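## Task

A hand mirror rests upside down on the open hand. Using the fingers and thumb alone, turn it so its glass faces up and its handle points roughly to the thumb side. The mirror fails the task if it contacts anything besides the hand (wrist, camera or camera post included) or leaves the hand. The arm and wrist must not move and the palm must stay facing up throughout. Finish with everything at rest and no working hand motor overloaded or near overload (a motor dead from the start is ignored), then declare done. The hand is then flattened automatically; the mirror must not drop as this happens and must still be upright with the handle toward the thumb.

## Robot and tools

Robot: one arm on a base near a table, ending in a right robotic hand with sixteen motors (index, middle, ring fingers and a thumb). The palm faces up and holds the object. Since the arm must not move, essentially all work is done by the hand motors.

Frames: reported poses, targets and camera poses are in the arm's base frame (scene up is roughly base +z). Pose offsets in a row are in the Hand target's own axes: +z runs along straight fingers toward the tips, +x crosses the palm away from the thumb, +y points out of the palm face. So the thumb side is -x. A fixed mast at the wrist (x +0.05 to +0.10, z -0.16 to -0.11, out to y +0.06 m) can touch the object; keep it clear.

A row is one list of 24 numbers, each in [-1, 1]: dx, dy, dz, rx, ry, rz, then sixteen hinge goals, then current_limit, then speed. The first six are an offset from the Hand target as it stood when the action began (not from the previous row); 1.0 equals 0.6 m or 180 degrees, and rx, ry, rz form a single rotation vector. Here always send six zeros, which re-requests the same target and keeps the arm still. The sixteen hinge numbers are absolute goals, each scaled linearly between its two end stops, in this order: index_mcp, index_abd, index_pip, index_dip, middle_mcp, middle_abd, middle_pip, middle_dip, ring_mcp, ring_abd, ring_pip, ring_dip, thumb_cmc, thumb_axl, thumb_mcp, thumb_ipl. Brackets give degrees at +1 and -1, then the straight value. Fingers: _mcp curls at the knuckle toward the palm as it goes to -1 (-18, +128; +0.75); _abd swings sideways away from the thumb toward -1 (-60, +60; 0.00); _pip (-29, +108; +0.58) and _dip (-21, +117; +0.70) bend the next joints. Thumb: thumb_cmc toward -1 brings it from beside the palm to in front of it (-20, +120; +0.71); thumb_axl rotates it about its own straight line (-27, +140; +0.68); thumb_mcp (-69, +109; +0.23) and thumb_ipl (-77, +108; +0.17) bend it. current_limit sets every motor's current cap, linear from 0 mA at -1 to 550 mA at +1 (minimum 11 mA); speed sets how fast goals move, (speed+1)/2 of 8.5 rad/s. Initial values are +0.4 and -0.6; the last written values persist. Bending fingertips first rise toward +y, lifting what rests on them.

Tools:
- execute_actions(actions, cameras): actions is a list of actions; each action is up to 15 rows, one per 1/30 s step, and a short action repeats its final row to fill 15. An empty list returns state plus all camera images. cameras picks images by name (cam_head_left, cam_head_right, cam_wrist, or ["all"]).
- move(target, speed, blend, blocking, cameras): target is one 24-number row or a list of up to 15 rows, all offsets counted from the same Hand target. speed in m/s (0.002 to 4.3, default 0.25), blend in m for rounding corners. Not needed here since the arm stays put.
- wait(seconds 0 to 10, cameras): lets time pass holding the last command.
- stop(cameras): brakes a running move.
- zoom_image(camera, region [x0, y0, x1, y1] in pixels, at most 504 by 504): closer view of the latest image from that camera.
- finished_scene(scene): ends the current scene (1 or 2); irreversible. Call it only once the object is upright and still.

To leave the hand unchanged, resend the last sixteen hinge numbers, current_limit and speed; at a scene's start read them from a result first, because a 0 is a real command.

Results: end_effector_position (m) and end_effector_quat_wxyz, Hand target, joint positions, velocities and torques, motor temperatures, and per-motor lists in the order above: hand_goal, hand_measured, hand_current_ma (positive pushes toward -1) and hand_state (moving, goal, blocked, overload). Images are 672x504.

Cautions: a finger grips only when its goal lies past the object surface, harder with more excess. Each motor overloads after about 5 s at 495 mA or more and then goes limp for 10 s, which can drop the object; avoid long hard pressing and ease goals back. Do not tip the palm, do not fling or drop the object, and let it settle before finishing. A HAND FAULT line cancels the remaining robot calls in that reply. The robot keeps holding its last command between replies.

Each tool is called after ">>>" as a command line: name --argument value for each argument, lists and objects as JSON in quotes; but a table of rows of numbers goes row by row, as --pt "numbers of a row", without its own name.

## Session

Scene 1 done. Now scene 2.

>>> execute_actions --actions '[]'

>>> zoom_image --camera "cam_head_left" --region '[270, 145, 400, 235]'

>>> zoom_image --camera "cam_head_right" --region '[270, 145, 400, 235]'

Scene clock: 0.00 s.
end_effector_position=(+0.5047, -0.0071, +0.3876) hand_goal=(+0.754, +0.000, +0.576, +0.696, +0.754, +0.000, +0.576, +0.696, +0.754, +0.000, +0.576, +0.696, -0.104, +0.540, +0.162, +0.106) hand_measured=(+0.774, +0.000, +0.578, +0.696, +0.768, +0.000, +0.576, +0.696, +0.770, +0.000, +0.576, +0.696, -0.080, +0.546, +0.166, +0.110) hand_current_ma=(+4, +0, +0, +0, +2, +0, +0, +0, +2, +0, +0, +0, +5, +0, +0, +0) hand_state=(blocked, goal, goal, goal, goal, goal, goal, goal, goal, goal, goal, goal, blocked, goal, goal, goal) hand_current_limit=0.40 hand_speed=-0.60 end_effector_quat_wxyz=(+0.500, +0.504, +0.513, +0.483)
Joint positions: [0.047 1.139 0.61 0.495 0.055 -0.025]
Joint velocities: within noise
Joint torques (N m): no reading
Motor temperatures (°C): [23 24 32 21 23 24]
Heat: hottest elbow 32 °C.
Hand target: +0.5078, -0.0070, +0.4001; +0.506, +0.498, +0.507, +0.489

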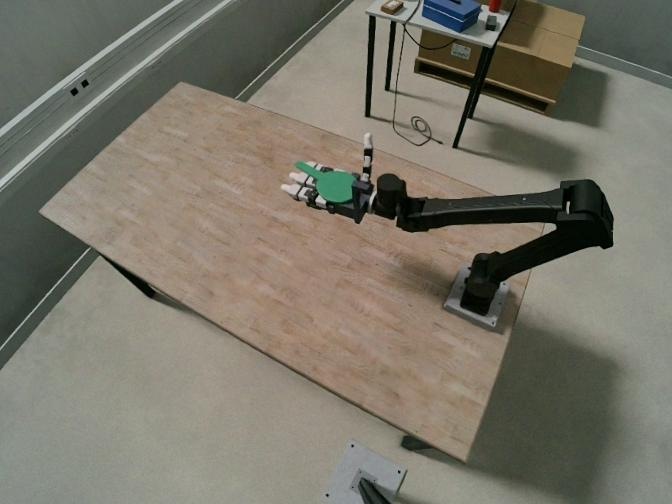

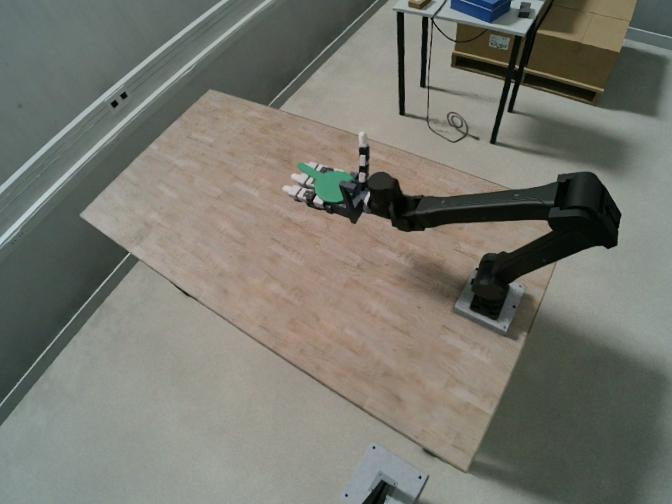

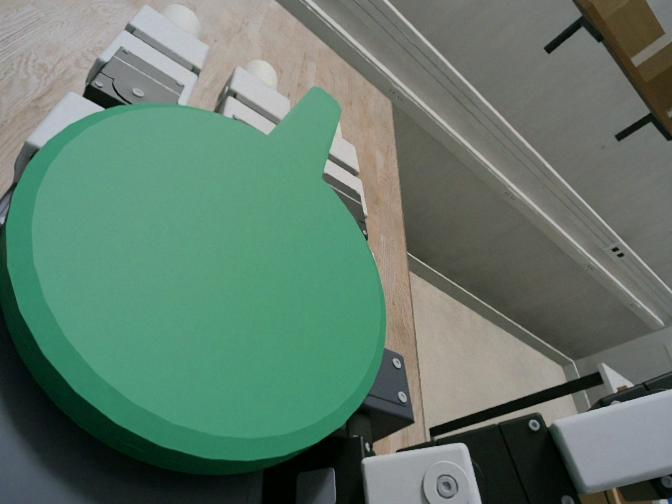

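Scaled by 3.877 from the camera's 672x504 image, which has a finer 960x720 frame.

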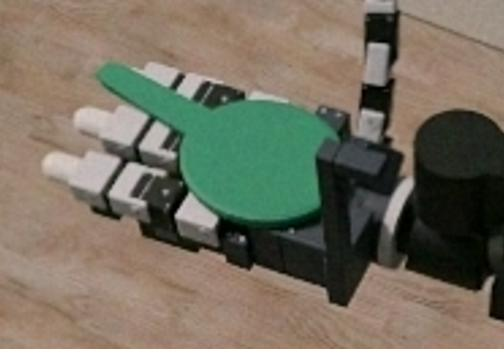

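Scaled by 3.877 from the camera's 672x504 image, which has a finer 960x720 frame.

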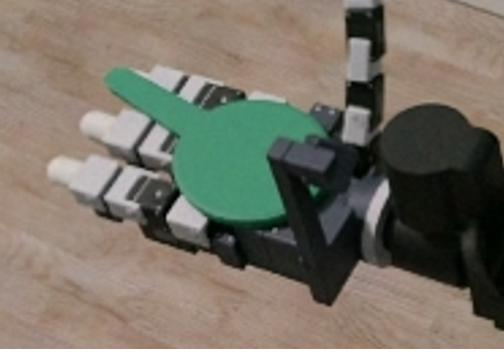

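>>> execute_actions --actions '[[[0,0,0,0,0,0,0.754,0,0.576,0.696,0.754,0,0.576,0.696,0.754,0,0.576,0.696,-0.571,0.54,0.225,-0.157,0.4,-0.7]],[[0,0,0,0,0,0,0.754,0,0.576,0.696,0.754,0,0.576,0.696,0.754,0,0.576,0.696,-0.571,0.54,0.25,-0.45,0.4,-0.7]],[[0,0,0,0,0,0,0.754,0,0.576,0.696,0.754,0,0.576,0.696,0.754,0,0.576,0.696,-0.85,0.45,0.35,-0.75,0.4,-0.7]],[[0,0,0,0,0,0,0.754,0,0.576,0.696,0.754,0,0.576,0.696,0.754,0,0.576,0.696,-0.98,0.41,0.385,-0.79,0.4,-0.75]]]' --cameras '["cam_head_left","cam_wrist"]'

>>> zoom_image --camera "cam_head_left" --region '[280, 145, 380, 220]'

Scene clock: 61.30 s.
end_effector_position=(+0.5047, -0.0071, +0.3876) hand_goal=(+0.754, +0.000, +0.576, +0.696, +0.754, +0.000, +0.576, +0.696, +0.754, +0.000, +0.576, +0.696, -0.980, +0.410, +0.386, -0.790) hand_measured=(+0.774, +0.000, +0.578, +0.696, +0.768, +0.000, +0.576, +0.696, +0.770, +0.000, +0.576, +0.696, -0.982, +0.414, +0.376, -0.788) hand_current_ma=(+4, +0, +0, +0, +2, +0, +0, +0, +2, +0, +0, +0, +0, +0, -2, +0) hand_state=(blocked, goal, goal, goal, goal, goal, goal, goal, goal, goal, goal, goal, goal, goal, goal, goal) hand_current_limit=0.40 hand_speed=-0.75 end_effector_quat_wxyz=(+0.500, +0.504, +0.513, +0.483)
Joint positions: [0.047 1.139 0.61 0.495 0.055 -0.025]
Joint torques (N m): [0.15 -5.48 11.73 2.58 -0.05 -0.02]
Motor temperatures (°C): [23 25 43 21 23 24]
Heat: hottest elbow 43 °C.
Hand target: +0.5078, -0.0070, +0.4001; +0.506, +0.498, +0.507, +0.489
Off the commanded pose: 0.013 m, 1 deg.
Images, in order (width x height): cam_head_left 672x504, cam_wrist 672x504.

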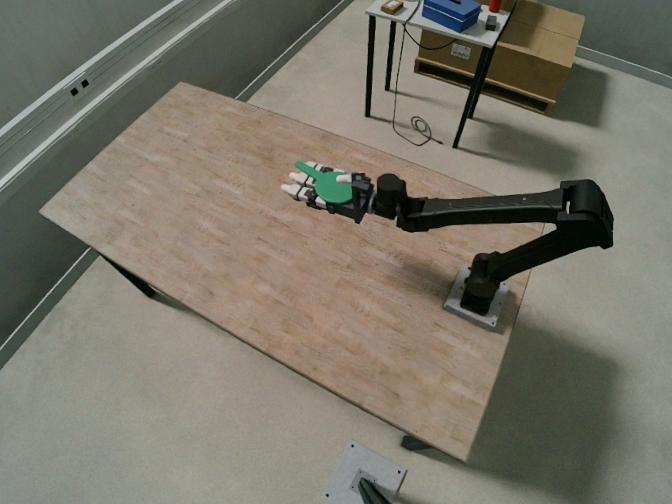

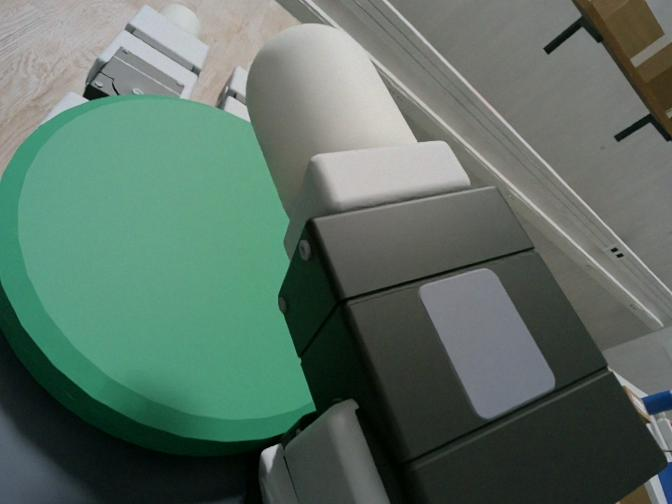

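Scaled by 5.040 from the camera's 672x504 image, which has a finer 960x720 frame.

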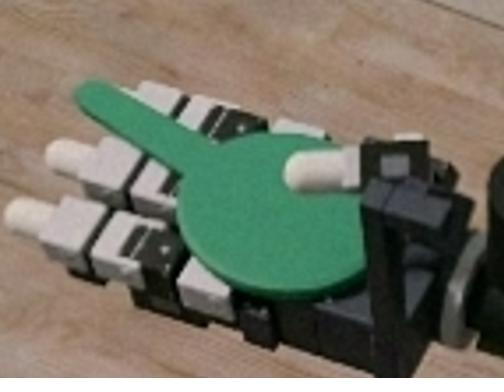

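>>> execute_actions --actions '[[[0,0,0,0,0,0,0.754,0,0.576,0.696,0.754,0,0.576,0.696,0.754,0,0.576,0.696,-0.98,0.32,0.33,-0.90,0.4,-0.85]],[[0,0,0,0,0,0,0.754,0,0.576,0.696,0.754,0,0.576,0.696,0.754,0,0.576,0.696,-0.98,0.25,0.27,-0.95,0.4,-0.88]]]' --cameras '["cam_head_left","cam_wrist"]'

>>> zoom_image --camera "cam_head_left" --region '[280, 145, 380, 220]'

Scene clock: 260.23 s.
end_effector_position=(+0.5047, -0.0071, +0.3876) hand_goal=(+0.754, +0.000, +0.576, +0.696, +0.754, +0.000, +0.576, +0.696, +0.754, +0.000, +0.576, +0.696, -0.980, +0.250, +0.270, -0.950) hand_measured=(+0.776, +0.000, +0.578, +0.696, +0.768, +0.000, +0.576, +0.696, +0.770, +0.000, +0.576, +0.696, -0.982, +0.254, +0.270, -0.948) hand_current_ma=(+4, +0, +0, +0, +2, +0, +0, +0, +2, +0, +0, +0, +0, +0, +0, +0) hand_state=(blocked, goal, goal, goal, goal, goal, goal, goal, goal, goal, goal, goal, goal, goal, goal, goal) hand_current_limit=0.40 hand_speed=-0.88 end_effector_quat_wxyz=(+0.500, +0.504, +0.513, +0.483)
Joint positions: [0.047 1.139 0.61 0.495 0.055 -0.025]
Joint torques (N m): [0.21 -5.19 11.67 2.56 -0.06 -0.01]
Motor temperatures (°C): [22 25 48 22 23 24]
Heat: hottest elbow 48 °C.
Hand target: +0.5078, -0.0070, +0.4001; +0.506, +0.498, +0.507, +0.489
Off the commanded pose: 0.013 m, 1 deg.
Images, in order (width x height): cam_head_left 672x504, cam_wrist 672x504.

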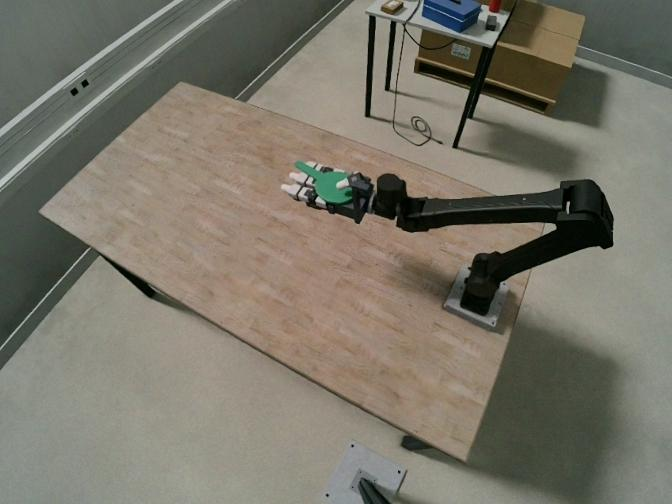

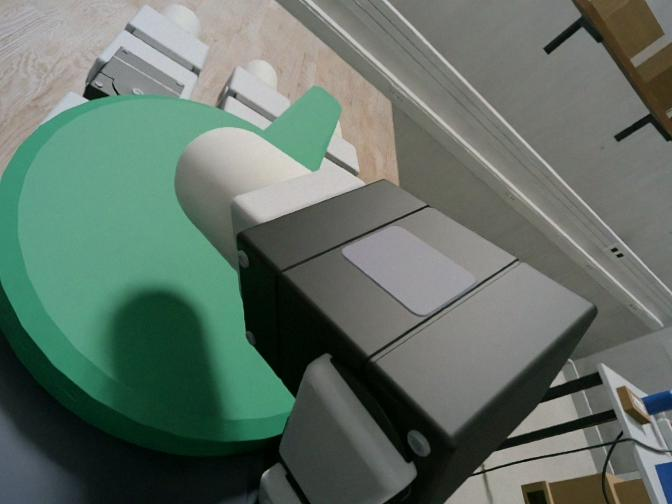

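Scaled by 5.040 from the camera's 672x504 image, which has a finer 960x720 frame.

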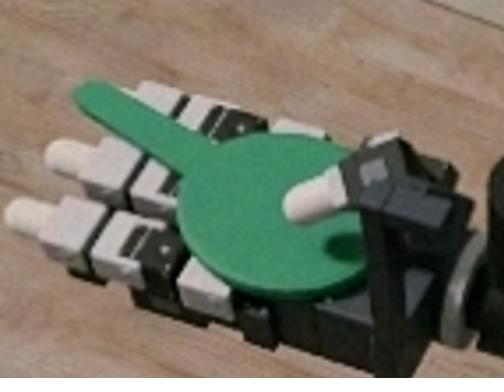

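>>> execute_actions --actions '[[[0,0,0,0,0,0,0.754,0,0.576,0.696,0.754,0,0.576,0.696,0.754,0,0.576,0.696,-0.98,0.22,0.18,-0.97,0.4,-0.88]],[[0,0,0,0,0,0,0.754,0,0.576,0.696,0.754,0,0.576,0.696,0.754,0,0.576,0.696,-0.98,0.22,0.12,-0.98,0.4,-0.9]]]' --cameras '["cam_head_left","cam_wrist"]'

>>> zoom_image --camera "cam_head_left" --region '[280, 145, 380, 220]'

Scene clock: 270.53 s.
end_effector_position=(+0.5047, -0.0071, +0.3876) hand_goal=(+0.754, +0.000, +0.576, +0.696, +0.754, +0.000, +0.576, +0.696, +0.754, +0.000, +0.576, +0.696, -0.980, +0.220, +0.120, -0.980) hand_measured=(+0.776, +0.000, +0.578, +0.696, +0.768, +0.000, +0.576, +0.696, +0.770, +0.000, +0.576, +0.696, -0.984, +0.222, +0.122, -0.978) hand_current_ma=(+4, +0, +0, +0, +2, +0, +0, +0, +2, +0, +0, +0, +0, +0, +0, +0) hand_state=(blocked, goal, goal, goal, goal, goal, goal, goal, goal, goal, goal, goal, goal, goal, goal, goal) hand_current_limit=0.40 hand_speed=-0.90 end_effector_quat_wxyz=(+0.500, +0.504, +0.513, +0.483)
Joint positions: [0.047 1.139 0.61 0.495 0.055 -0.025]
Joint torques (N m): [0.38 -5.25 11.67 2.52 -0.07 -0.02]
Heat: hottest elbow 48 °C.
Hand target: +0.5078, -0.0070, +0.4001; +0.506, +0.498, +0.507, +0.489
Off the commanded pose: 0.013 m, 1 deg.
Images, in order (width x height): cam_head_left 672x504, cam_wrist 672x504.

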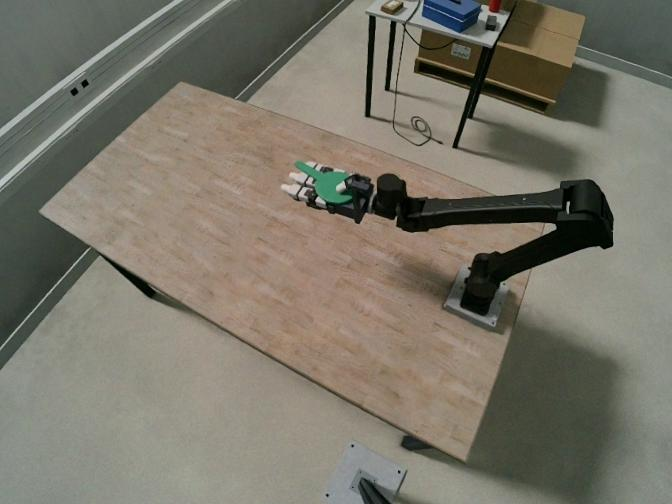

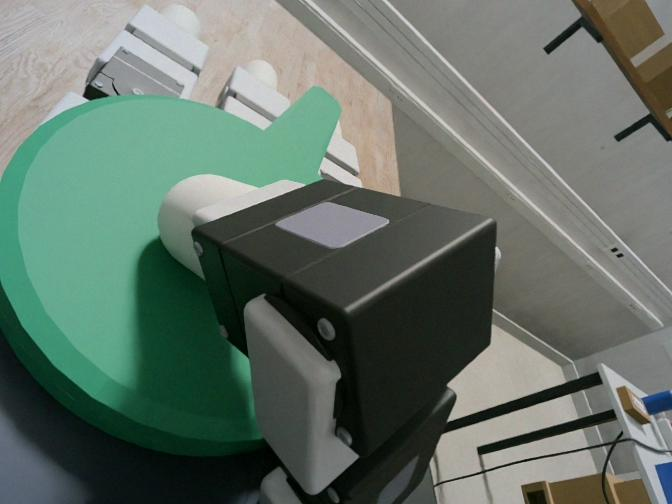

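Scaled by 5.040 from the camera's 672x504 image, which has a finer 960x720 frame.

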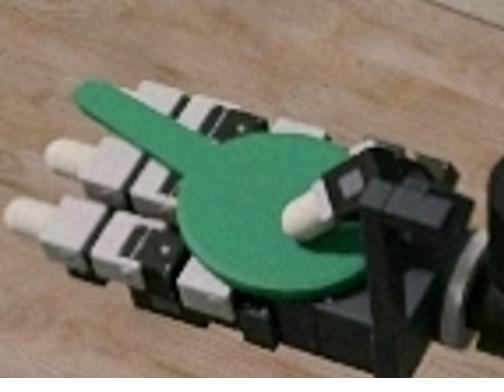

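>>> execute_actions --actions '[[[0,0,0,0,0,0,0.754,0,0.576,0.696,0.754,0,0.576,0.696,0.754,0,0.576,0.696,-0.98,0.22,0.03,-0.98,0.4,-0.9]],[[0,0,0,0,0,0,0.754,0,0.576,0.696,0.754,0,0.576,0.696,0.754,0,0.576,0.696,-0.98,0.22,-0.03,-0.98,0.4,-0.9]]]' --cameras '["cam_head_left","cam_wrist"]'

>>> zoom_image --camera "cam_head_left" --region '[280, 145, 380, 220]'

Scene clock: 281.50 s.
end_effector_position=(+0.5047, -0.0071, +0.3876) hand_goal=(+0.754, +0.000, +0.576, +0.696, +0.754, +0.000, +0.576, +0.696, +0.754, +0.000, +0.576, +0.696, -0.980, +0.220, -0.030, -0.980) hand_measured=(+0.778, +0.000, +0.580, +0.696, +0.768, +0.000, +0.576, +0.696, +0.770, +0.000, +0.576, +0.696, -0.946, +0.222, +0.074, -0.960) hand_current_ma=(+5, +0, +0, +0, +2, +0, +0, +0, +2, +0, +0, +0, +9, +0, +94, +6) hand_state=(blocked, goal, goal, goal, goal, goal, goal, goal, goal, goal, goal, goal, blocked, goal, blocked, blocked) hand_current_limit=0.40 hand_speed=-0.90 end_effector_quat_wxyz=(+0.500, +0.504, +0.513, +0.483)
Joint positions: [0.047 1.139 0.61 0.495 0.055 -0.025]
Joint torques (N m): [0.21 -5.48 11.73 2.67 -0.05 -0.02]
Heat: hottest elbow 48 °C.
Hand target: +0.5078, -0.0070, +0.4001; +0.506, +0.498, +0.507, +0.489
Off the commanded pose: 0.013 m, 1 deg.
Images, in order (width x height): cam_head_left 672x504, cam_wrist 672x504.

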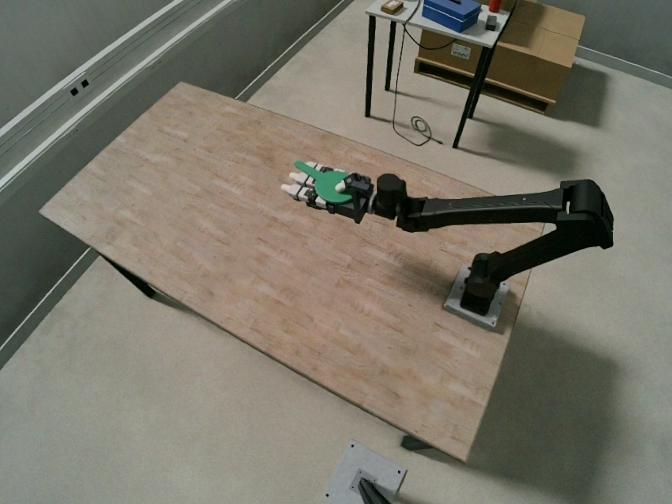

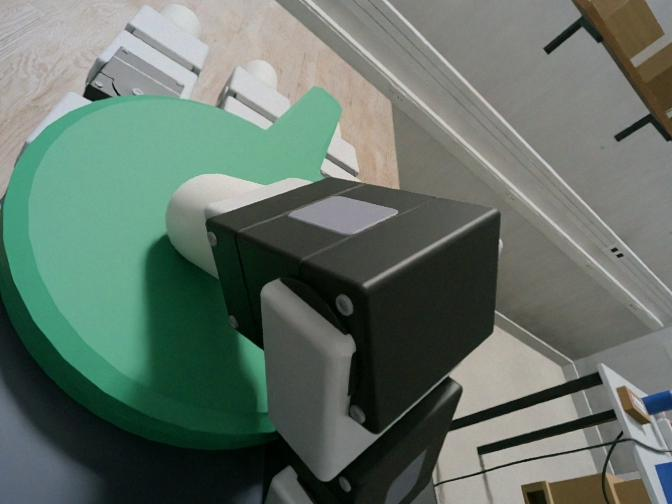

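Scaled by 5.040 from the camera's 672x504 image, which has a finer 960x720 frame.

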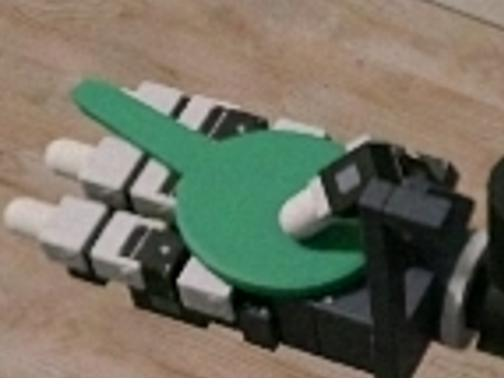

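>>> execute_actions --actions '[[[0,0,0,0,0,0,0.754,0,0.576,0.696,0.754,0,0.576,0.696,0.754,0,0.576,0.696,-0.971,0.186,-0.026,-0.891,0.4,-0.9]],[[0,0,0,0,0,0,0.754,0,0.576,0.696,0.754,0,0.576,0.696,0.754,0,0.576,0.696,-0.971,0.235,-0.105,-0.78,0.4,-0.9]],[[0,0,0,0,0,0,0.754,0,0.576,0.696,0.754,0,0.576,0.696,0.754,0,0.576,0.696,-0.971,0.277,-0.184,-0.669,0.4,-0.9]],[[0,0,0,0,0,0,0.754,0,0.576,0.696,0.754,0,0.576,0.696,0.754,0,0.576,0.696,-0.971,0.31,-0.285,-0.51,0.4,-0.9]],[[0,0,0,0,0,0,0.754,0,0.576,0.696,0.754,0,0.576,0.696,0.754,0,0.576,0.696,-0.971,0.341,-0.39,-0.35,0.4,-0.9]]]' --cameras '["cam_head_left","cam_wrist"]'

>>> zoom_image --camera "cam_head_left" --region '[280, 145, 380, 220]'

Scene clock: 307.37 s.
end_effector_position=(+0.5047, -0.0071, +0.3876) hand_goal=(+0.754, +0.000, +0.576, +0.696, +0.754, +0.000, +0.576, +0.696, +0.754, +0.000, +0.576, +0.696, -0.970, +0.342, -0.390, -0.350) hand_measured=(+0.782, +0.000, +0.582, +0.696, +0.776, +0.000, +0.580, +0.696, +0.776, +0.000, +0.578, +0.696, -0.936, +0.346, -0.348, -0.348) hand_current_ma=(+7, +0, +0, +0, +4, +0, +0, +0, +4, +0, +0, +0, +8, +0, +18, +0) hand_state=(blocked, goal, goal, goal, blocked, goal, goal, goal, blocked, goal, goal, goal, blocked, goal, blocked, goal) hand_current_limit=0.40 hand_speed=-0.90 end_effector_quat_wxyz=(+0.500, +0.504, +0.513, +0.483)
Joint positions: [0.047 1.139 0.61 0.495 0.055 -0.025]
Joint torques (N m): [0.38 -5.19 11.7 2.59 -0.08 -0.03]
Heat: hottest elbow 48 °C.
Hand target: +0.5078, -0.0070, +0.4001; +0.506, +0.498, +0.507, +0.489
Off the commanded pose: 0.013 m, 1 deg.
Images, in order (width x height): cam_head_left 672x504, cam_wrist 672x504.

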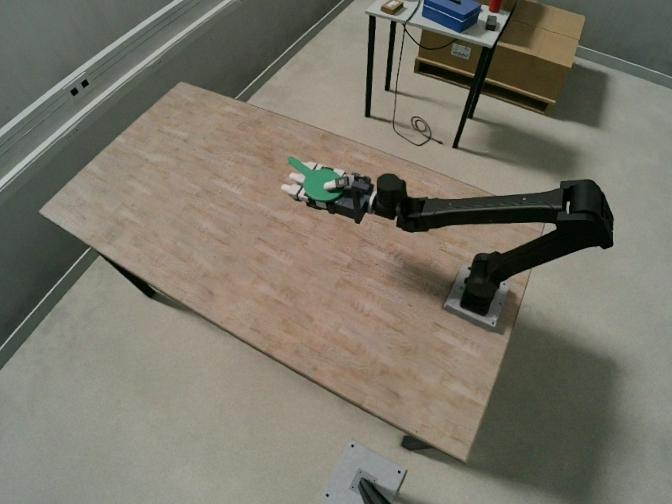

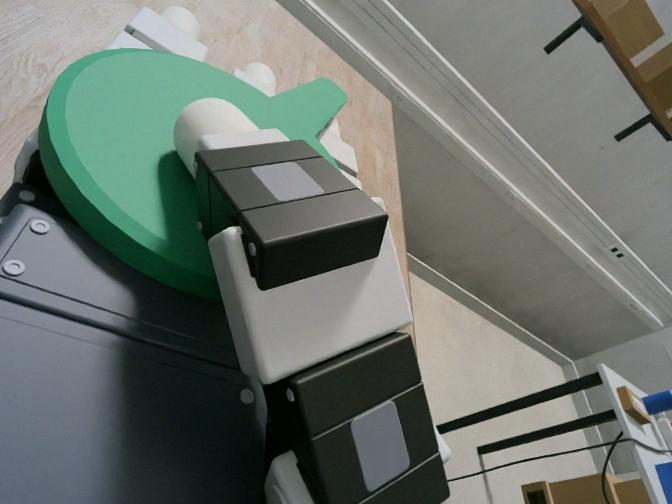

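Scaled by 5.040 from the camera's 672x504 image, which has a finer 960x720 frame.

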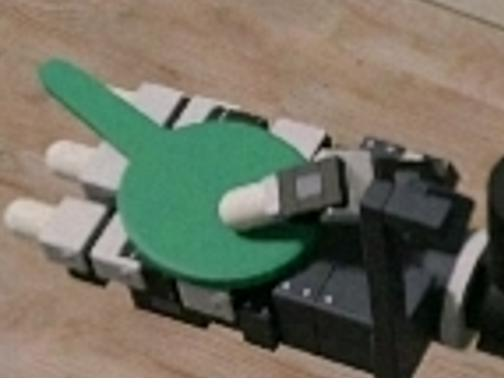

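>>> execute_actions --actions '[[[0,0,0,0,0,0,0.754,0,0.576,0.696,0.754,0,0.576,0.696,0.754,0,0.576,0.696,-0.971,0.36,-0.10,-0.40,0.4,-0.8]],[[0,0,0,0,0,0,0.754,0,0.576,0.696,0.754,0,0.576,0.696,0.754,0,0.576,0.696,-0.971,0.50,0.08,-0.70,0.4,-0.75]],[[0,0,0,0,0,0,0.754,0,0.576,0.696,0.754,0,0.576,0.696,0.754,0,0.576,0.696,-0.971,0.68,0.03,-0.90,0.4,-0.75]],[[0,0,0,0,0,0,0.754,0,0.576,0.696,0.754,0,0.576,0.696,0.754,0,0.576,0.696,-0.971,0.68,-0.10,-0.915,0.4,-0.85]],[[0,0,0,0,0,0,0.754,0,0.576,0.696,0.754,0,0.576,0.696,0.754,0,0.576,0.696,-0.971,0.68,-0.22,-0.915,0.4,-0.9]]]' --cameras '["cam_head_left","cam_wrist"]'

>>> zoom_image --camera "cam_head_left" --region '[280, 145, 380, 220]'

Scene clock: 346.50 s.
end_effector_position=(+0.5047, -0.0071, +0.3876) hand_goal=(+0.754, +0.000, +0.576, +0.696, +0.754, +0.000, +0.576, +0.696, +0.754, +0.000, +0.576, +0.696, -0.970, +0.680, -0.220, -0.914) hand_measured=(+0.788, +0.000, +0.586, +0.698, +0.776, +0.000, +0.580, +0.696, +0.776, +0.000, +0.578, +0.696, -0.974, +0.678, -0.162, -0.906) hand_current_ma=(+10, +0, +1, +0, +4, +0, +0, +0, +4, +0, +0, +0, +0, +0, +33, +1) hand_state=(blocked, goal, goal, goal, blocked, goal, goal, goal, blocked, goal, goal, goal, goal, goal, blocked, goal) hand_current_limit=0.40 hand_speed=-0.90 end_effector_quat_wxyz=(+0.500, +0.504, +0.513, +0.483)
Joint positions: [0.047 1.139 0.61 0.495 0.055 -0.025]
Joint torques (N m): [0.15 -5.25 11.69 2.55 -0.06 -0.04]
Heat: hottest elbow 49 °C.
Hand target: +0.5078, -0.0070, +0.4001; +0.506, +0.498, +0.507, +0.489
Off the commanded pose: 0.013 m, 1 deg.
Images, in order (width x height): cam_head_left 672x504, cam_wrist 672x504.

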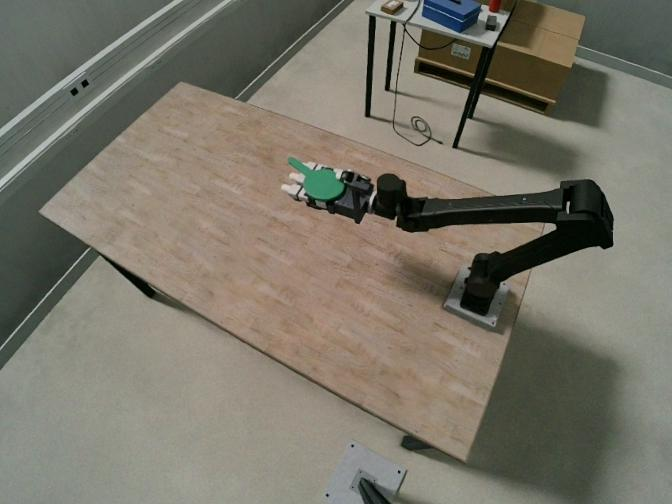

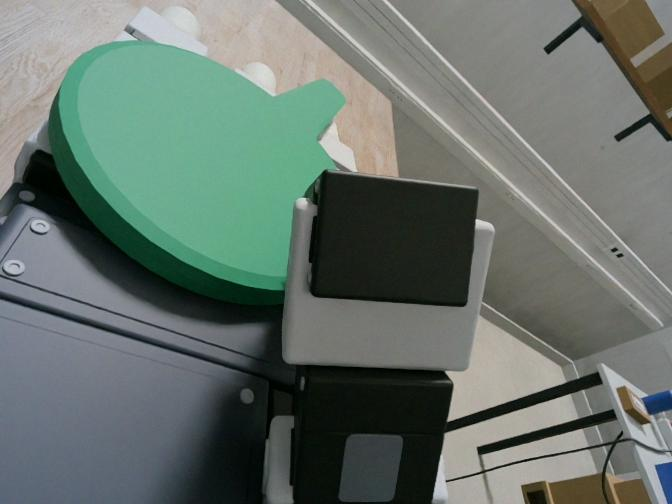

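Scaled by 5.040 from the camera's 672x504 image, which has a finer 960x720 frame.

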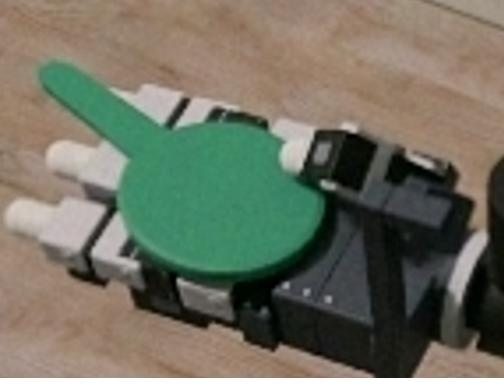

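>>> execute_actions --actions '[[[0,0,0,0,0,0,0.754,0,0.576,0.696,0.754,0,0.576,0.696,0.754,0,0.576,0.696,-0.971,0.64,-0.19,-0.989,0.4,-0.9]],[[0,0,0,0,0,0,0.754,0,0.576,0.696,0.754,0,0.576,0.696,0.754,0,0.576,0.696,-0.971,0.55,-0.14,-0.989,0.4,-0.9]],[[0,0,0,0,0,0,0.754,0,0.576,0.696,0.754,0,0.576,0.696,0.754,0,0.576,0.696,-0.971,0.45,-0.095,-0.989,0.4,-0.9]],[[0,0,0,0,0,0,0.754,0,0.576,0.696,0.754,0,0.576,0.696,0.754,0,0.576,0.696,-0.971,0.36,-0.05,-0.989,0.4,-0.9]],[[0,0,0,0,0,0,0.754,0,0.576,0.696,0.754,0,0.576,0.696,0.754,0,0.576,0.696,-0.971,0.268,-0.01,-0.989,0.4,-0.9]],[[0,0,0,0,0,0,0.754,0,0.576,0.696,0.754,0,0.576,0.696,0.754,0,0.576,0.696,-0.971,0.19,0.02,-0.989,0.4,-0.9]]]' --cameras '["cam_head_left","cam_wrist"]'

>>> zoom_image --camera "cam_head_left" --region '[280, 145, 380, 220]'

Scene clock: 389.40 s.
end_effector_position=(+0.5047, -0.0071, +0.3876) hand_goal=(+0.754, +0.000, +0.576, +0.696, +0.754, +0.000, +0.576, +0.696, +0.754, +0.000, +0.576, +0.696, -0.970, +0.190, +0.020, -0.988) hand_measured=(+0.788, +0.000, +0.586, +0.698, +0.780, +0.000, +0.580, +0.696, +0.780, +0.000, +0.578, +0.696, -0.934, +0.252, +0.048, -0.952) hand_current_ma=(+10, +0, +1, +0, +6, +0, +0, +0, +6, +0, +0, +0, +10, +35, +9, +16) hand_state=(blocked, goal, goal, goal, blocked, goal, goal, goal, blocked, goal, goal, goal, blocked, blocked, blocked, blocked) hand_current_limit=0.40 hand_speed=-0.90 end_effector_quat_wxyz=(+0.500, +0.504, +0.513, +0.483)
Joint positions: [0.047 1.139 0.61 0.495 0.055 -0.025]
Joint torques (N m): [0.32 -5.6 11.67 2.61 -0.06 -0.02]
Heat: hottest elbow 49 °C.
Hand target: +0.5078, -0.0070, +0.4001; +0.506, +0.498, +0.507, +0.489
Off the commanded pose: 0.013 m, 1 deg.
Images, in order (width x height): cam_head_left 672x504, cam_wrist 672x504.

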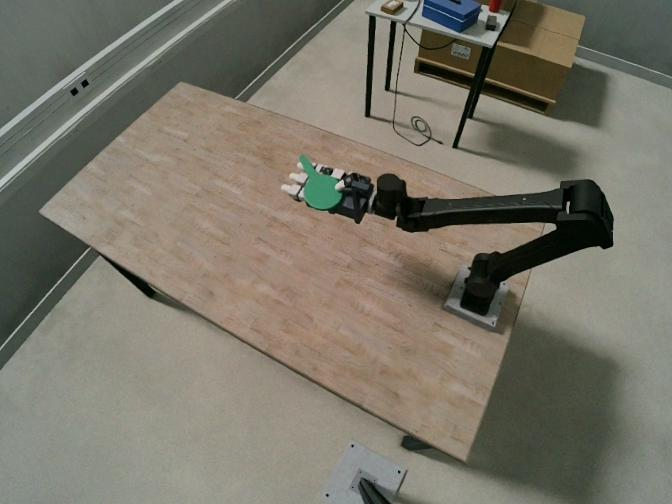

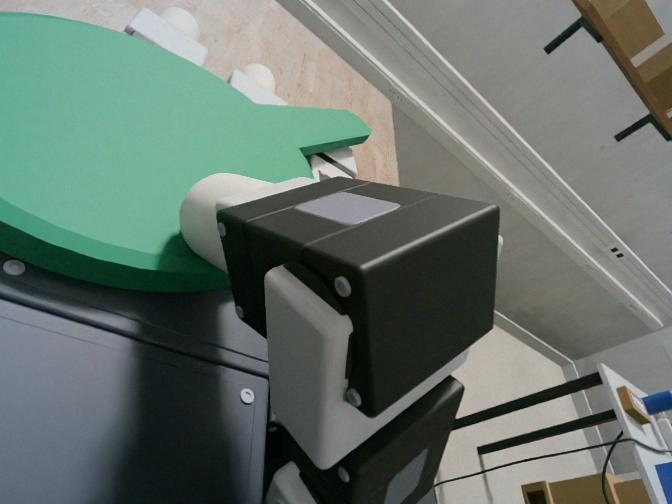

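Scaled by 5.040 from the camera's 672x504 image, which has a finer 960x720 frame.

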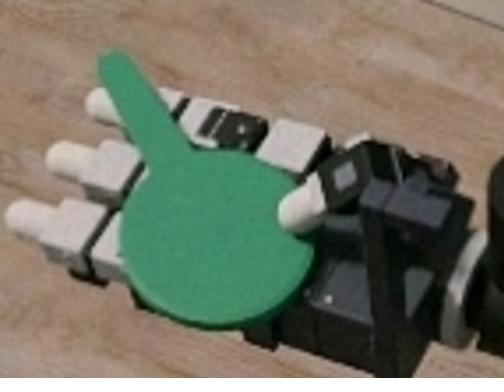

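>>> execute_actions --actions '[[[0,0,0,0,0,0,0.754,0,0.576,0.696,0.754,0,0.576,0.696,0.754,0,0.576,0.696,-0.971,0.30,0.22,-0.90,0.4,-0.8]],[[0,0,0,0,0,0,0.754,0,0.576,0.696,0.754,0,0.576,0.696,0.754,0,0.576,0.696,-0.971,0.50,0.0,-0.60,0.4,-0.75]],[[0,0,0,0,0,0,0.754,0,0.576,0.696,0.754,0,0.576,0.696,0.754,0,0.576,0.696,-0.971,0.63,-0.25,-0.43,0.4,-0.75]],[[0,0,0,0,0,0,0.754,0,0.576,0.696,0.754,0,0.576,0.696,0.754,0,0.576,0.696,-0.971,0.63,-0.40,-0.40,0.4,-0.85]],[[0,0,0,0,0,0,0.754,0,0.576,0.696,0.754,0,0.576,0.696,0.754,0,0.576,0.696,-0.971,0.63,-0.50,-0.38,0.4,-0.9]]]' --cameras '["cam_head_left","cam_wrist"]'

>>> zoom_image --camera "cam_head_left" --region '[280, 145, 380, 220]'

Scene clock: 455.73 s.
end_effector_position=(+0.5047, -0.0071, +0.3876) hand_goal=(+0.754, +0.000, +0.576, +0.696, +0.754, +0.000, +0.576, +0.696, +0.754, +0.000, +0.576, +0.696, -0.970, +0.630, -0.500, -0.380) hand_measured=(+0.788, +0.000, +0.586, +0.698, +0.780, +0.000, +0.580, +0.696, +0.780, +0.000, +0.578, +0.696, -0.974, +0.624, -0.452, -0.374) hand_current_ma=(+10, +0, +1, +0, +6, +0, +0, +0, +6, +0, +0, +0, +0, -1, +24, +1) hand_state=(blocked, goal, goal, goal, blocked, goal, goal, goal, blocked, goal, goal, goal, goal, goal, blocked, goal) hand_current_limit=0.40 hand_speed=-0.90 end_effector_quat_wxyz=(+0.500, +0.504, +0.513, +0.483)
Joint positions: [0.047 1.139 0.61 0.495 0.055 -0.025]
Joint torques (N m): [0.38 -5.42 11.64 2.62 -0.05 -0.02]
Heat: hottest elbow 50 °C.
Hand target: +0.5078, -0.0070, +0.4001; +0.506, +0.498, +0.507, +0.489
Off the commanded pose: 0.013 m, 1 deg.
Images, in order (width x height): cam_head_left 672x504, cam_wrist 672x504.

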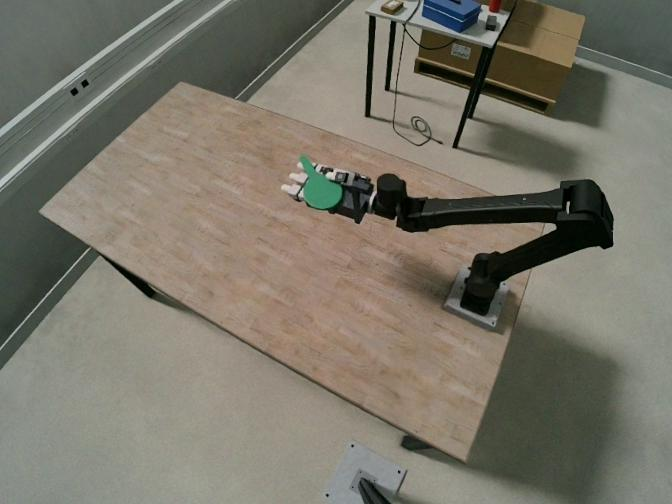

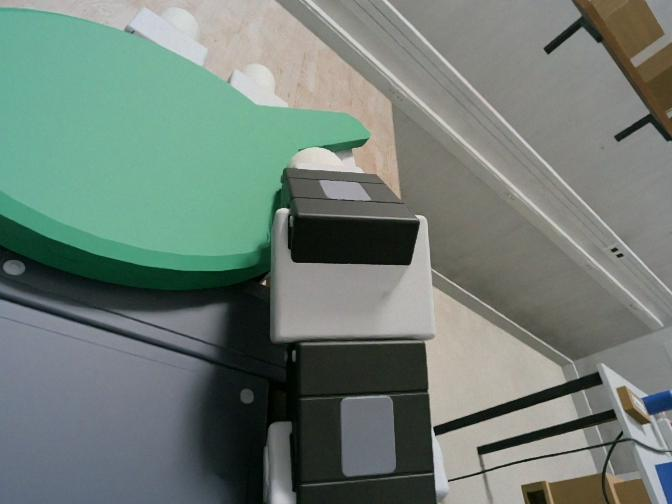

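Scaled by 5.040 from the camera's 672x504 image, which has a finer 960x720 frame.

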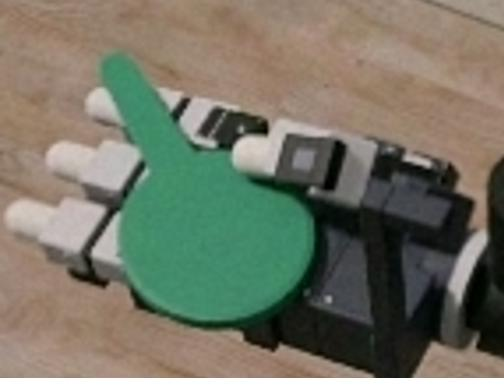

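>>> execute_actions --actions '[[[0,0,0,0,0,0,0.754,0,0.576,0.696,0.754,0,0.576,0.696,0.754,0,0.576,0.696,-0.971,0.58,-0.32,-0.38,0.4,-0.8]],[[0,0,0,0,0,0,0.754,0,0.576,0.696,0.754,0,0.576,0.696,0.754,0,0.576,0.696,-0.971,0.52,-0.38,-0.36,0.4,-0.8]],[[0,0,0,0,0,0,0.754,0,0.576,0.696,0.754,0,0.576,0.696,0.754,0,0.576,0.696,-0.971,0.53,-0.49,-0.33,0.4,-0.88]],[[0,0,0,0,0,0,0.754,0,0.576,0.696,0.754,0,0.576,0.696,0.754,0,0.576,0.696,-0.971,0.52,-0.41,-0.45,0.4,-0.9]],[[0,0,0,0,0,0,0.754,0,0.576,0.696,0.754,0,0.576,0.696,0.754,0,0.576,0.696,-0.971,0.51,-0.34,-0.58,0.4,-0.9]],[[0,0,0,0,0,0,0.754,0,0.576,0.696,0.754,0,0.576,0.696,0.754,0,0.576,0.696,-0.971,0.50,-0.27,-0.70,0.4,-0.9]],[[0,0,0,0,0,0,0.754,0,0.576,0.696,0.754,0,0.576,0.696,0.754,0,0.576,0.696,-0.971,0.48,-0.185,-0.83,0.4,-0.9]],[[0,0,0,0,0,0,0.754,0,0.576,0.696,0.754,0,0.576,0.696,0.754,0,0.576,0.696,-0.971,0.457,-0.10,-0.955,0.4,-0.9]]]' --cameras '["cam_head_left","cam_wrist"]'

>>> zoom_image --camera "cam_head_left" --region '[280, 145, 380, 220]'

Scene clock: 485.70 s.
end_effector_position=(+0.5047, -0.0071, +0.3876) hand_goal=(+0.754, +0.000, +0.576, +0.696, +0.754, +0.000, +0.576, +0.696, +0.754, +0.000, +0.576, +0.696, -0.970, +0.458, -0.100, -0.954) hand_measured=(+0.788, +0.000, +0.586, +0.698, +0.780, +0.000, +0.580, +0.696, +0.782, +0.000, +0.578, +0.696, -0.960, +0.488, -0.074, -0.900) hand_current_ma=(+10, +0, +1, +0, +6, +0, +0, +0, +6, +0, +0, +0, +1, +9, +8, +32) hand_state=(blocked, goal, goal, goal, blocked, goal, goal, goal, blocked, goal, goal, goal, goal, blocked, blocked, blocked) hand_current_limit=0.40 hand_speed=-0.90 end_effector_quat_wxyz=(+0.500, +0.504, +0.513, +0.483)
Joint positions: [0.047 1.139 0.61 0.495 0.055 -0.025]
Joint torques (N m): [0.32 -5.36 11.75 2.61 -0.08 -0.02]
Heat: hottest elbow 50 °C.
Hand target: +0.5078, -0.0070, +0.4001; +0.506, +0.498, +0.507, +0.489
Off the commanded pose: 0.013 m, 1 deg.
Images, in order (width x height): cam_head_left 672x504, cam_wrist 672x504.

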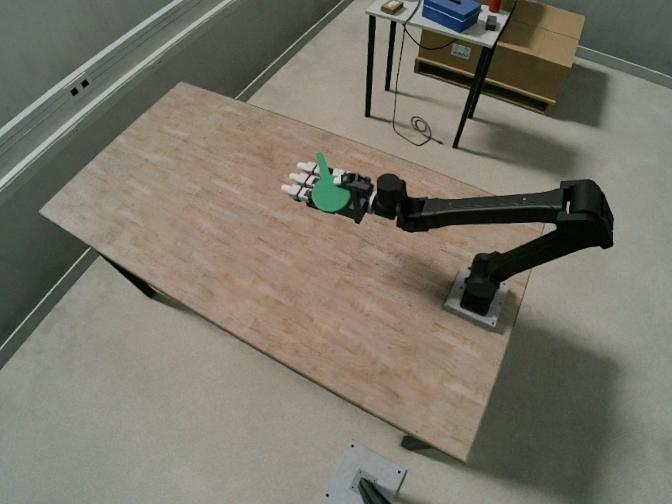

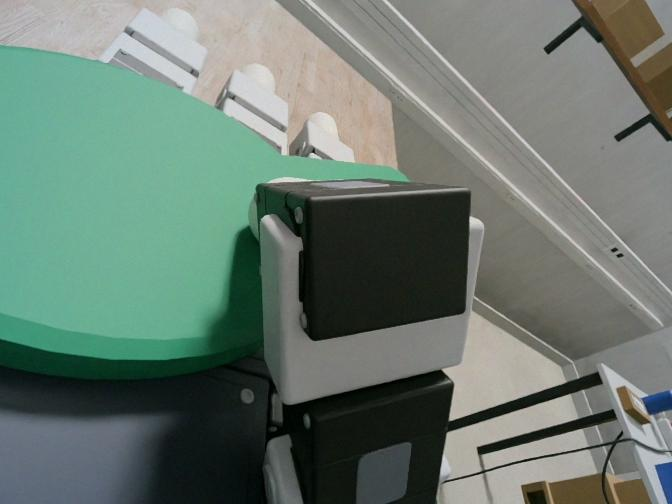

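Scaled by 5.040 from the camera's 672x504 image, which has a finer 960x720 frame.

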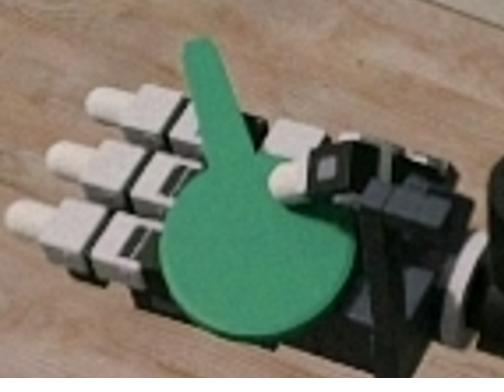

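>>> execute_actions --actions '[[[0,0,0,0,0,0,0.754,0,0.576,0.0,0.754,0,0.576,0.696,0.754,0,0.576,0.696,-0.971,0.457,-0.12,-0.955,0.4,-0.8]],[[0,0,0,0,0,0,0.754,0,0.576,-0.5,0.754,0,0.576,0.696,0.754,0,0.576,0.696,-0.971,0.457,-0.12,-0.955,0.4,-0.8]],[[0,0,0,0,0,0,0.754,0,0.576,-0.9,0.754,0,0.576,0.696,0.754,0,0.576,0.696,-0.971,0.457,-0.12,-0.955,0.4,-0.8]]]' --cameras '["cam_head_left","cam_wrist"]'

>>> zoom_image --camera "cam_head_left" --region '[280, 145, 380, 220]'

Scene clock: 531.87 s.
end_effector_position=(+0.5047, -0.0071, +0.3876) hand_goal=(+0.754, +0.000, +0.576, -0.900, +0.754, +0.000, +0.576, +0.696, +0.754, +0.000, +0.576, +0.696, -0.970, +0.458, -0.120, -0.954) hand_measured=(+0.788, +0.000, +0.586, -0.892, +0.780, +0.000, +0.580, +0.696, +0.782, +0.000, +0.578, +0.696, -0.954, +0.488, -0.074, -0.906) hand_current_ma=(+10, +0, +1, +1, +6, +0, +0, +0, +7, +0, +0, +0, +2, +9, +23, +26) hand_state=(blocked, goal, goal, goal, blocked, goal, goal, goal, blocked, goal, goal, goal, goal, blocked, blocked, blocked) hand_current_limit=0.40 hand_speed=-0.80 end_effector_quat_wxyz=(+0.500, +0.504, +0.513, +0.483)
Joint positions: [0.047 1.139 0.61 0.495 0.055 -0.025]
Joint torques (N m): [0.21 -5.48 11.7 2.62 -0.07 -0.01]
Heat: hottest elbow 50 °C.
Hand target: +0.5078, -0.0070, +0.4001; +0.506, +0.498, +0.507, +0.489
Off the commanded pose: 0.013 m, 1 deg.
Images, in order (width x height): cam_head_left 672x504, cam_wrist 672x504.

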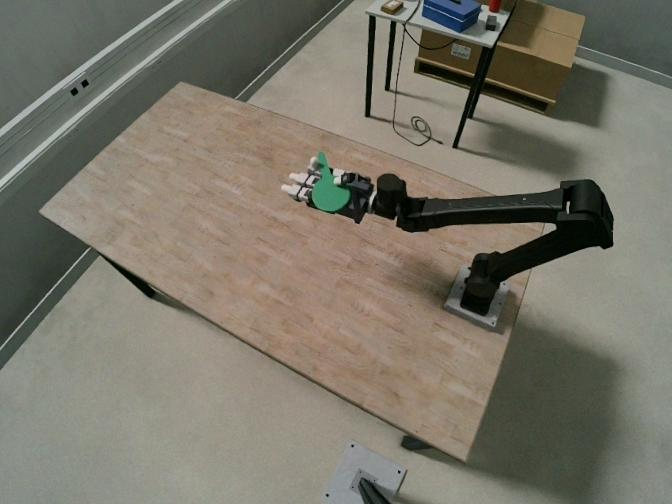

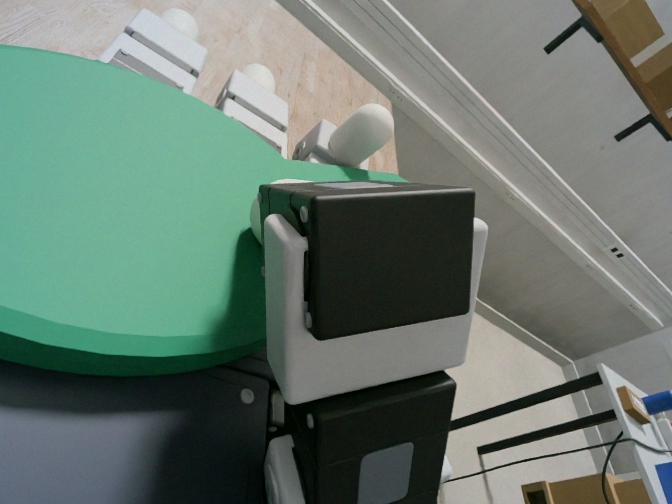

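Scaled by 5.040 from the camera's 672x504 image, which has a finer 960x720 frame.

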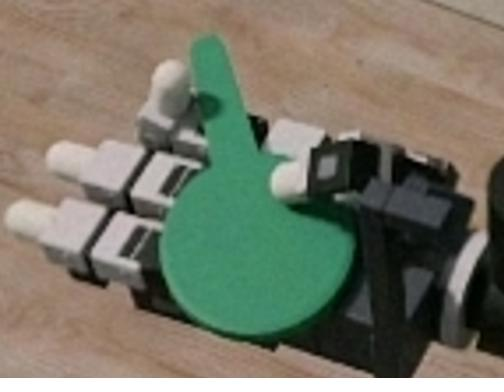

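>>> execute_actions --actions '[[[0,0,0,0,0,0,0.754,0,0.40,-1.0,0.754,0,0.576,0.696,0.754,0,0.576,0.696,-0.971,0.457,-0.12,-0.955,0.4,-0.88]],[[0,0,0,0,0,0,0.754,0,0.25,-1.0,0.754,0,0.576,0.696,0.754,0,0.576,0.696,-0.971,0.457,-0.12,-0.955,0.4,-0.88]],[[0,0,0,0,0,0,0.754,0,0.12,-1.0,0.754,0,0.576,0.696,0.754,0,0.576,0.696,-0.971,0.457,-0.12,-0.955,0.4,-0.88]]]' --cameras '["cam_head_left","cam_wrist"]'

>>> zoom_image --camera "cam_head_left" --region '[280, 145, 380, 220]'

Scene clock: 545.23 s.
end_effector_position=(+0.5047, -0.0071, +0.3876) hand_goal=(+0.754, +0.000, +0.120, -1.000, +0.754, +0.000, +0.576, +0.696, +0.754, +0.000, +0.576, +0.696, -0.970, +0.458, -0.120, -0.954) hand_measured=(+0.802, +0.000, +0.146, -0.996, +0.780, +0.000, +0.580, +0.696, +0.782, +0.000, +0.578, +0.696, -0.940, +0.488, -0.072, -0.916) hand_current_ma=(+17, +0, +5, +0, +6, +0, +0, +0, +7, +0, +0, +0, +7, +9, +24, +17) hand_state=(blocked, goal, blocked, goal, blocked, goal, goal, goal, blocked, goal, goal, goal, blocked, blocked, blocked, blocked) hand_current_limit=0.40 hand_speed=-0.88 end_effector_quat_wxyz=(+0.500, +0.504, +0.513, +0.483)
Joint positions: [0.047 1.139 0.61 0.495 0.055 -0.025]
Joint torques (N m): [0.21 -5.6 11.67 2.59 -0.04 -0.01]
Heat: hottest elbow 50 °C.
Hand target: +0.5078, -0.0070, +0.4001; +0.506, +0.498, +0.507, +0.489
Off the commanded pose: 0.013 m, 1 deg.
Images, in order (width x height): cam_head_left 672x504, cam_wrist 672x504.

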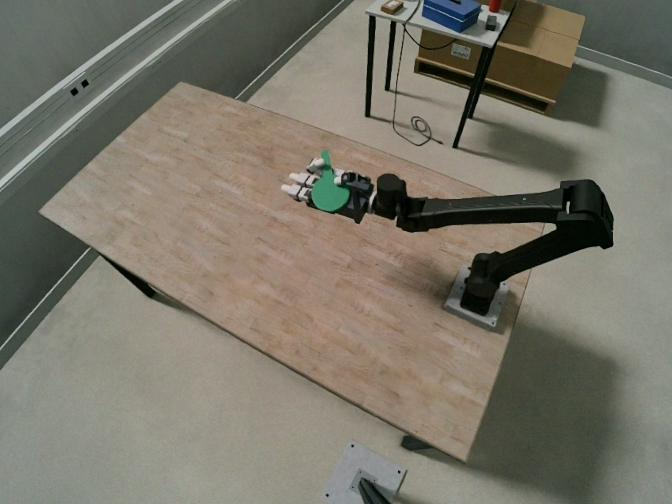

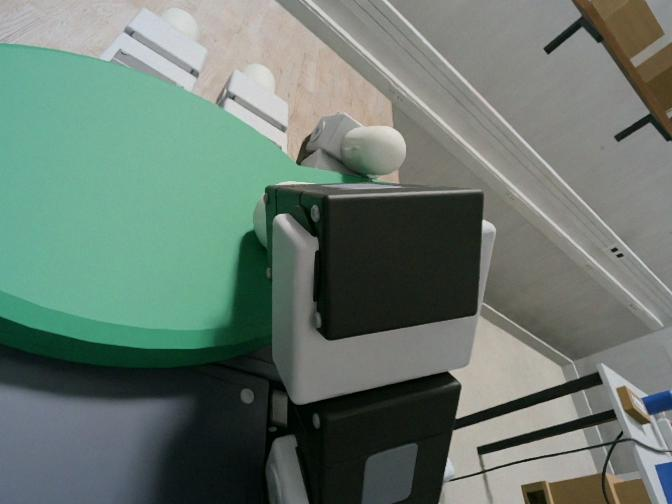

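Scaled by 5.040 from the camera's 672x504 image, which has a finer 960x720 frame.

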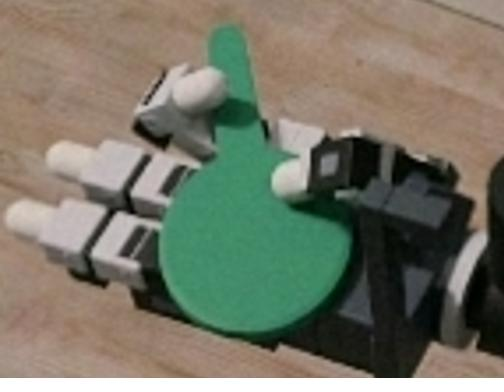

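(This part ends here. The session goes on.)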